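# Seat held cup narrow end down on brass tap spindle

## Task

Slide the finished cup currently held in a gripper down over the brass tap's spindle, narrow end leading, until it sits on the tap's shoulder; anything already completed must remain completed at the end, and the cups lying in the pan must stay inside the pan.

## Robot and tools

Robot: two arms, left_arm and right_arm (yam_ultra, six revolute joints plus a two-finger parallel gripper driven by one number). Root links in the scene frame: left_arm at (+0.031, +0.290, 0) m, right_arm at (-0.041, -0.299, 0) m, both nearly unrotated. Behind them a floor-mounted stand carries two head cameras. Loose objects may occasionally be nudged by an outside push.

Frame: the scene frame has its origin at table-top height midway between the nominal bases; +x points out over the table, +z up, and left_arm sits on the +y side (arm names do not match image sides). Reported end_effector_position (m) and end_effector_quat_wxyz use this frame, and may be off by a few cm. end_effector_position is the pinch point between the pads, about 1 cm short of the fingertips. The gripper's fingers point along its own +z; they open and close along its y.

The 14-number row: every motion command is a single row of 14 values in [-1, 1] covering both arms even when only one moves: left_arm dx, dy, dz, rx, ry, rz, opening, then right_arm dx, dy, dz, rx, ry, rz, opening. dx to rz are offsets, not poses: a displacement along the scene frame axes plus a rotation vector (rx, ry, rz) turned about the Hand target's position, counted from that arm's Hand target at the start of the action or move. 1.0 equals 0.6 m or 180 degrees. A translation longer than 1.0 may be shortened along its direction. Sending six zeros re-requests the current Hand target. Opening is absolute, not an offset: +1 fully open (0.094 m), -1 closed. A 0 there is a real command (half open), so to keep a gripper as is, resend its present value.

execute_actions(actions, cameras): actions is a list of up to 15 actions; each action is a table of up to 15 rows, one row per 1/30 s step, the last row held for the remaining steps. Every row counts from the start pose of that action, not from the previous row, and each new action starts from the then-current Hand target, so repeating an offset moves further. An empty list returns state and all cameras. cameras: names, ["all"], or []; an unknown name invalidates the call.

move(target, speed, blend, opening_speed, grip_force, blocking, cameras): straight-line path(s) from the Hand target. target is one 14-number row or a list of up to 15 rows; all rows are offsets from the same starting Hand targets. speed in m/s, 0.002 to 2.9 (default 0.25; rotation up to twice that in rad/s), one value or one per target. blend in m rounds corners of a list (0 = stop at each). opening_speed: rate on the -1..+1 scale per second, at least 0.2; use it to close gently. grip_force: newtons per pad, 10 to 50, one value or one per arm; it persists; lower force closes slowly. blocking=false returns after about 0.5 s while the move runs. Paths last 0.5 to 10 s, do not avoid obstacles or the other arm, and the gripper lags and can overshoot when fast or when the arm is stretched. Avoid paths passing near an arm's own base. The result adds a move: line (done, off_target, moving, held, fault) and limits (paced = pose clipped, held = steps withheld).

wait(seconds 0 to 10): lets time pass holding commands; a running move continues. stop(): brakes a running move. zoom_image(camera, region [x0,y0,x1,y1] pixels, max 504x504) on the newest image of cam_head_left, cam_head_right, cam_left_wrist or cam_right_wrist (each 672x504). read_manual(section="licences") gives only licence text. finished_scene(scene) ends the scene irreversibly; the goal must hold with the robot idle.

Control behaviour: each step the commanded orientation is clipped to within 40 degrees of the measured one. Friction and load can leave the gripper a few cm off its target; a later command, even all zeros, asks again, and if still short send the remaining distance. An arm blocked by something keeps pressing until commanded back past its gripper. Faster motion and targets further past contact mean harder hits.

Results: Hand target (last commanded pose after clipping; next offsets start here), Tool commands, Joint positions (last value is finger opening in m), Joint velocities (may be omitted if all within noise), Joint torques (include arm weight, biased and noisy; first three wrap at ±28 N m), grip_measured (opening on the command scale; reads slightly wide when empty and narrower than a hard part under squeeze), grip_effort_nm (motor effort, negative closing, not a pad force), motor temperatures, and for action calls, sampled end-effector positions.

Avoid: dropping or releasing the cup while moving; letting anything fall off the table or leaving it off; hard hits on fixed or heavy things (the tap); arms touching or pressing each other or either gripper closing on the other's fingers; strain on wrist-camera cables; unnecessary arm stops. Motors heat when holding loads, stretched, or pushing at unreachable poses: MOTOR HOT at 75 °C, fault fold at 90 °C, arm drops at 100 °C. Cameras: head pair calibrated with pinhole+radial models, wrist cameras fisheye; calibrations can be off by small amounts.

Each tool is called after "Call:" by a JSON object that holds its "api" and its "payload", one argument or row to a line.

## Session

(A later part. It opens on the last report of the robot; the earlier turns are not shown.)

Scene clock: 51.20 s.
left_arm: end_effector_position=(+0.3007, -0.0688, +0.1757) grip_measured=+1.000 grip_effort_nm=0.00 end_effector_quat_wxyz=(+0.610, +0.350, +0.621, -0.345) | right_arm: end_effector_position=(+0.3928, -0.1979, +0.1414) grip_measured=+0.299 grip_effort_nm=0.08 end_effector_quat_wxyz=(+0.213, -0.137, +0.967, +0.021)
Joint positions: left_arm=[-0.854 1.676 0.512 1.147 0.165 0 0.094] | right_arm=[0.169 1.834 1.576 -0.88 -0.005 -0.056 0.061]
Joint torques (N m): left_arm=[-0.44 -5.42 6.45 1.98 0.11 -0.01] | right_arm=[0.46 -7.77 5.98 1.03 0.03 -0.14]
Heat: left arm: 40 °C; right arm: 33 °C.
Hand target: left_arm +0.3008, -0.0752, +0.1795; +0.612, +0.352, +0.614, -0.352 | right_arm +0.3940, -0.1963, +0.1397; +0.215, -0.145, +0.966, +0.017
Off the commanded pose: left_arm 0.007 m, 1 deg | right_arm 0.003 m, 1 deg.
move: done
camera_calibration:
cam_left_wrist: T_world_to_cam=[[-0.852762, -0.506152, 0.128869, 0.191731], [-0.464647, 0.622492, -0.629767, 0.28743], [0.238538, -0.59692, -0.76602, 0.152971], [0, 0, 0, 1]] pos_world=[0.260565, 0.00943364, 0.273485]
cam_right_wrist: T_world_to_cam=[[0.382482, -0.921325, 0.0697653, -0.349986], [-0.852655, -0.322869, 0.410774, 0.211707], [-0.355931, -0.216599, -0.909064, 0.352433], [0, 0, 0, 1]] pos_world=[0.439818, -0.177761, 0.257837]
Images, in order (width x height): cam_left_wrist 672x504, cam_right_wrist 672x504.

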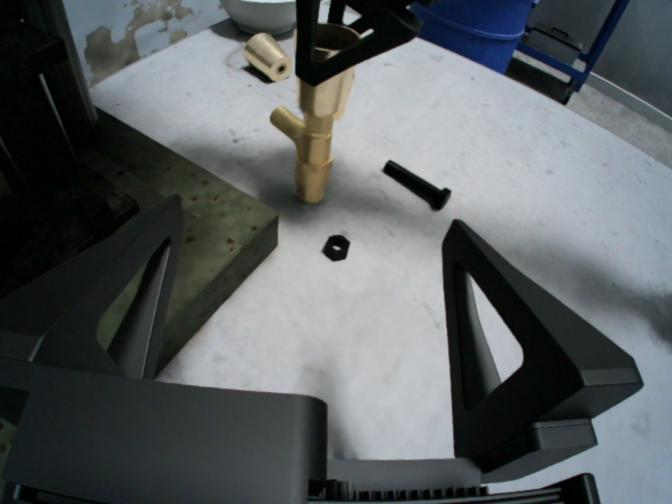

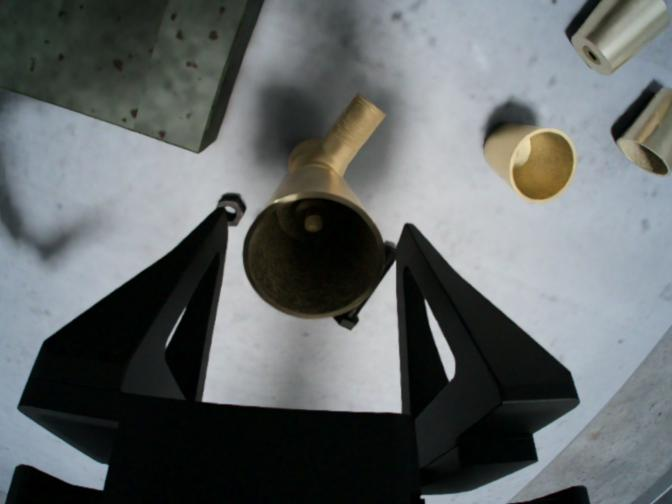

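Call:
{"api": "move", "payload": {
  "target": [0,0,0,0,0,0,1.0,-0.0541,-0.0132,0.15,0,0,0,0.7],
  "speed": 0.06,
  "opening_speed": 0.6,
  "cameras": ["all"]
}}

Call:
{"api": "zoom_image", "payload": {
  "camera": "cam_left_wrist",
  "region": [270, 0, 410, 210]
}}

Call:
{"api": "zoom_image", "payload": {
  "camera": "cam_left_wrist",
  "region": [285, 80, 345, 140]
}}

Scene clock: 54.07 s.
left_arm: end_effector_position=(+0.3007, -0.0688, +0.1757) grip_measured=+1.000 grip_effort_nm=0.00 end_effector_quat_wxyz=(+0.610, +0.350, +0.621, -0.345) | right_arm: end_effector_position=(+0.3597, -0.2055, +0.2032) grip_measured=+0.699 grip_effort_nm=0.08 end_effector_quat_wxyz=(+0.183, -0.138, +0.973, +0.018)
Joint positions: left_arm=[-0.854 1.676 0.512 1.147 0.165 0 0.094] | right_arm=[0.169 1.786 1.788 -1.202 -0.005 -0.056 0.08]
Joint torques (N m): left_arm=[-0.4 -5.35 6.54 1.99 0.09 0] | right_arm=[0.39 -9.91 8.91 0.78 0.02 -0.14]
Heat: left arm: 40 °C; right arm: 33 °C.
Hand target: left_arm +0.3008, -0.0752, +0.1795; +0.612, +0.352, +0.614, -0.352 | right_arm +0.3616, -0.2042, +0.2297; +0.215, -0.145, +0.966, +0.017
Off the commanded pose: left_arm 0.007 m, 1 deg | right_arm 0.027 m, 4 deg.
move: off_target (right_arm)
camera_calibration:
cam_left_wrist: T_world_to_cam=[[-0.852762, -0.506152, 0.128869, 0.191731], [-0.464647, 0.622492, -0.629767, 0.28743], [0.238538, -0.59692, -0.76602, 0.152971], [0, 0, 0, 1]] pos_world=[0.260565, 0.00943364, 0.273485]
cam_right_wrist: T_world_to_cam=[[0.38676, -0.920267, 0.0593761, -0.347761], [-0.825957, -0.31705, 0.466127, 0.13598], [-0.410136, -0.229322, -0.882723, 0.406874], [0, 0, 0, 1]] pos_world=[0.413687, -0.183615, 0.316422]

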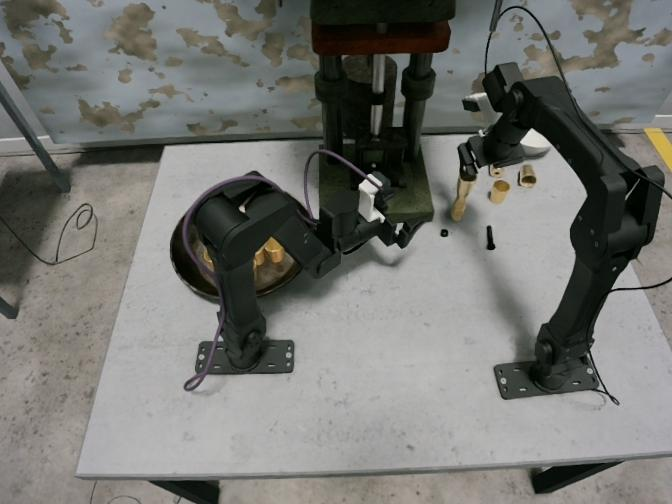

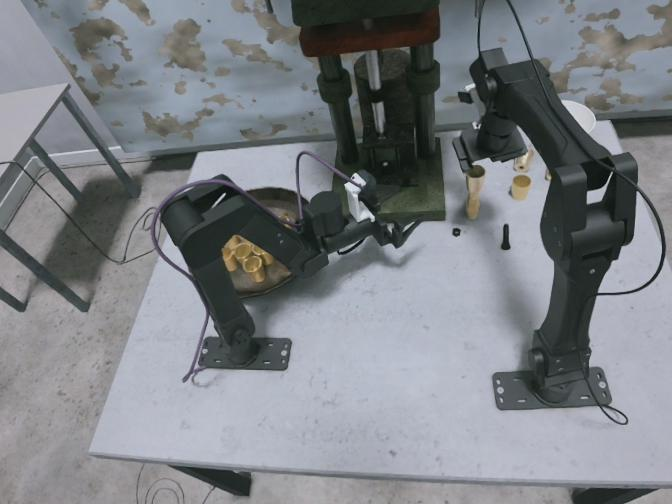

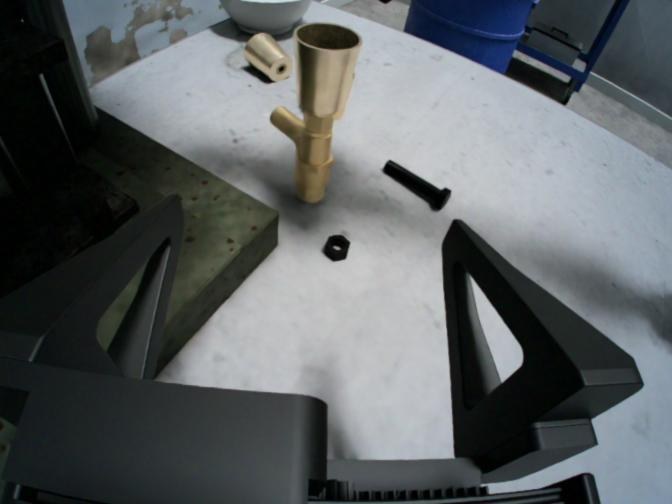

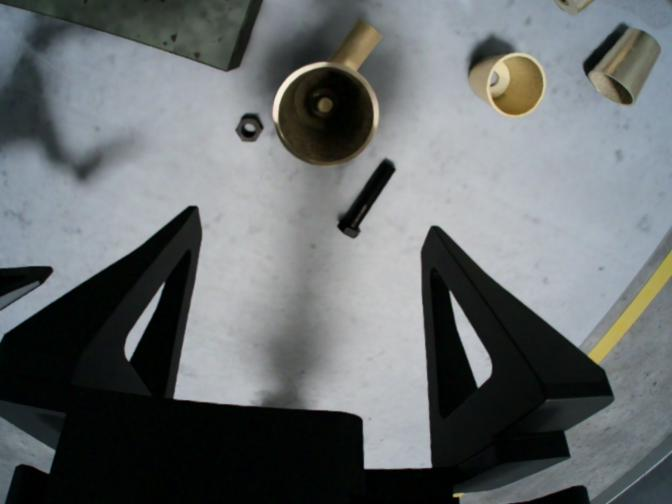

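Scaled by 2.400 from the camera's 672x504 image, which has a finer 960x720 frame.

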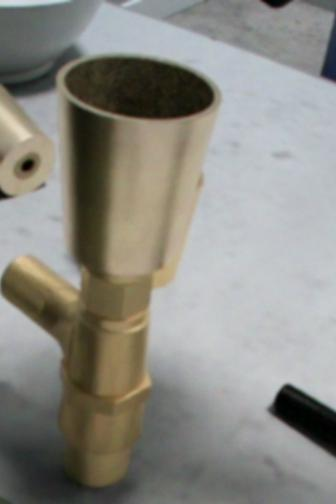

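Scaled by 8.400 from the camera's 672x504 image, which has a finer 960x720 frame.

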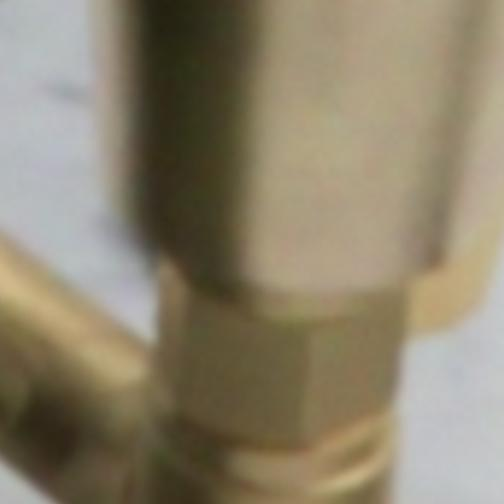

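Call:
{"api": "finished_scene", "payload": {
  "scene": 2
}}

The scene is finished: the task was done.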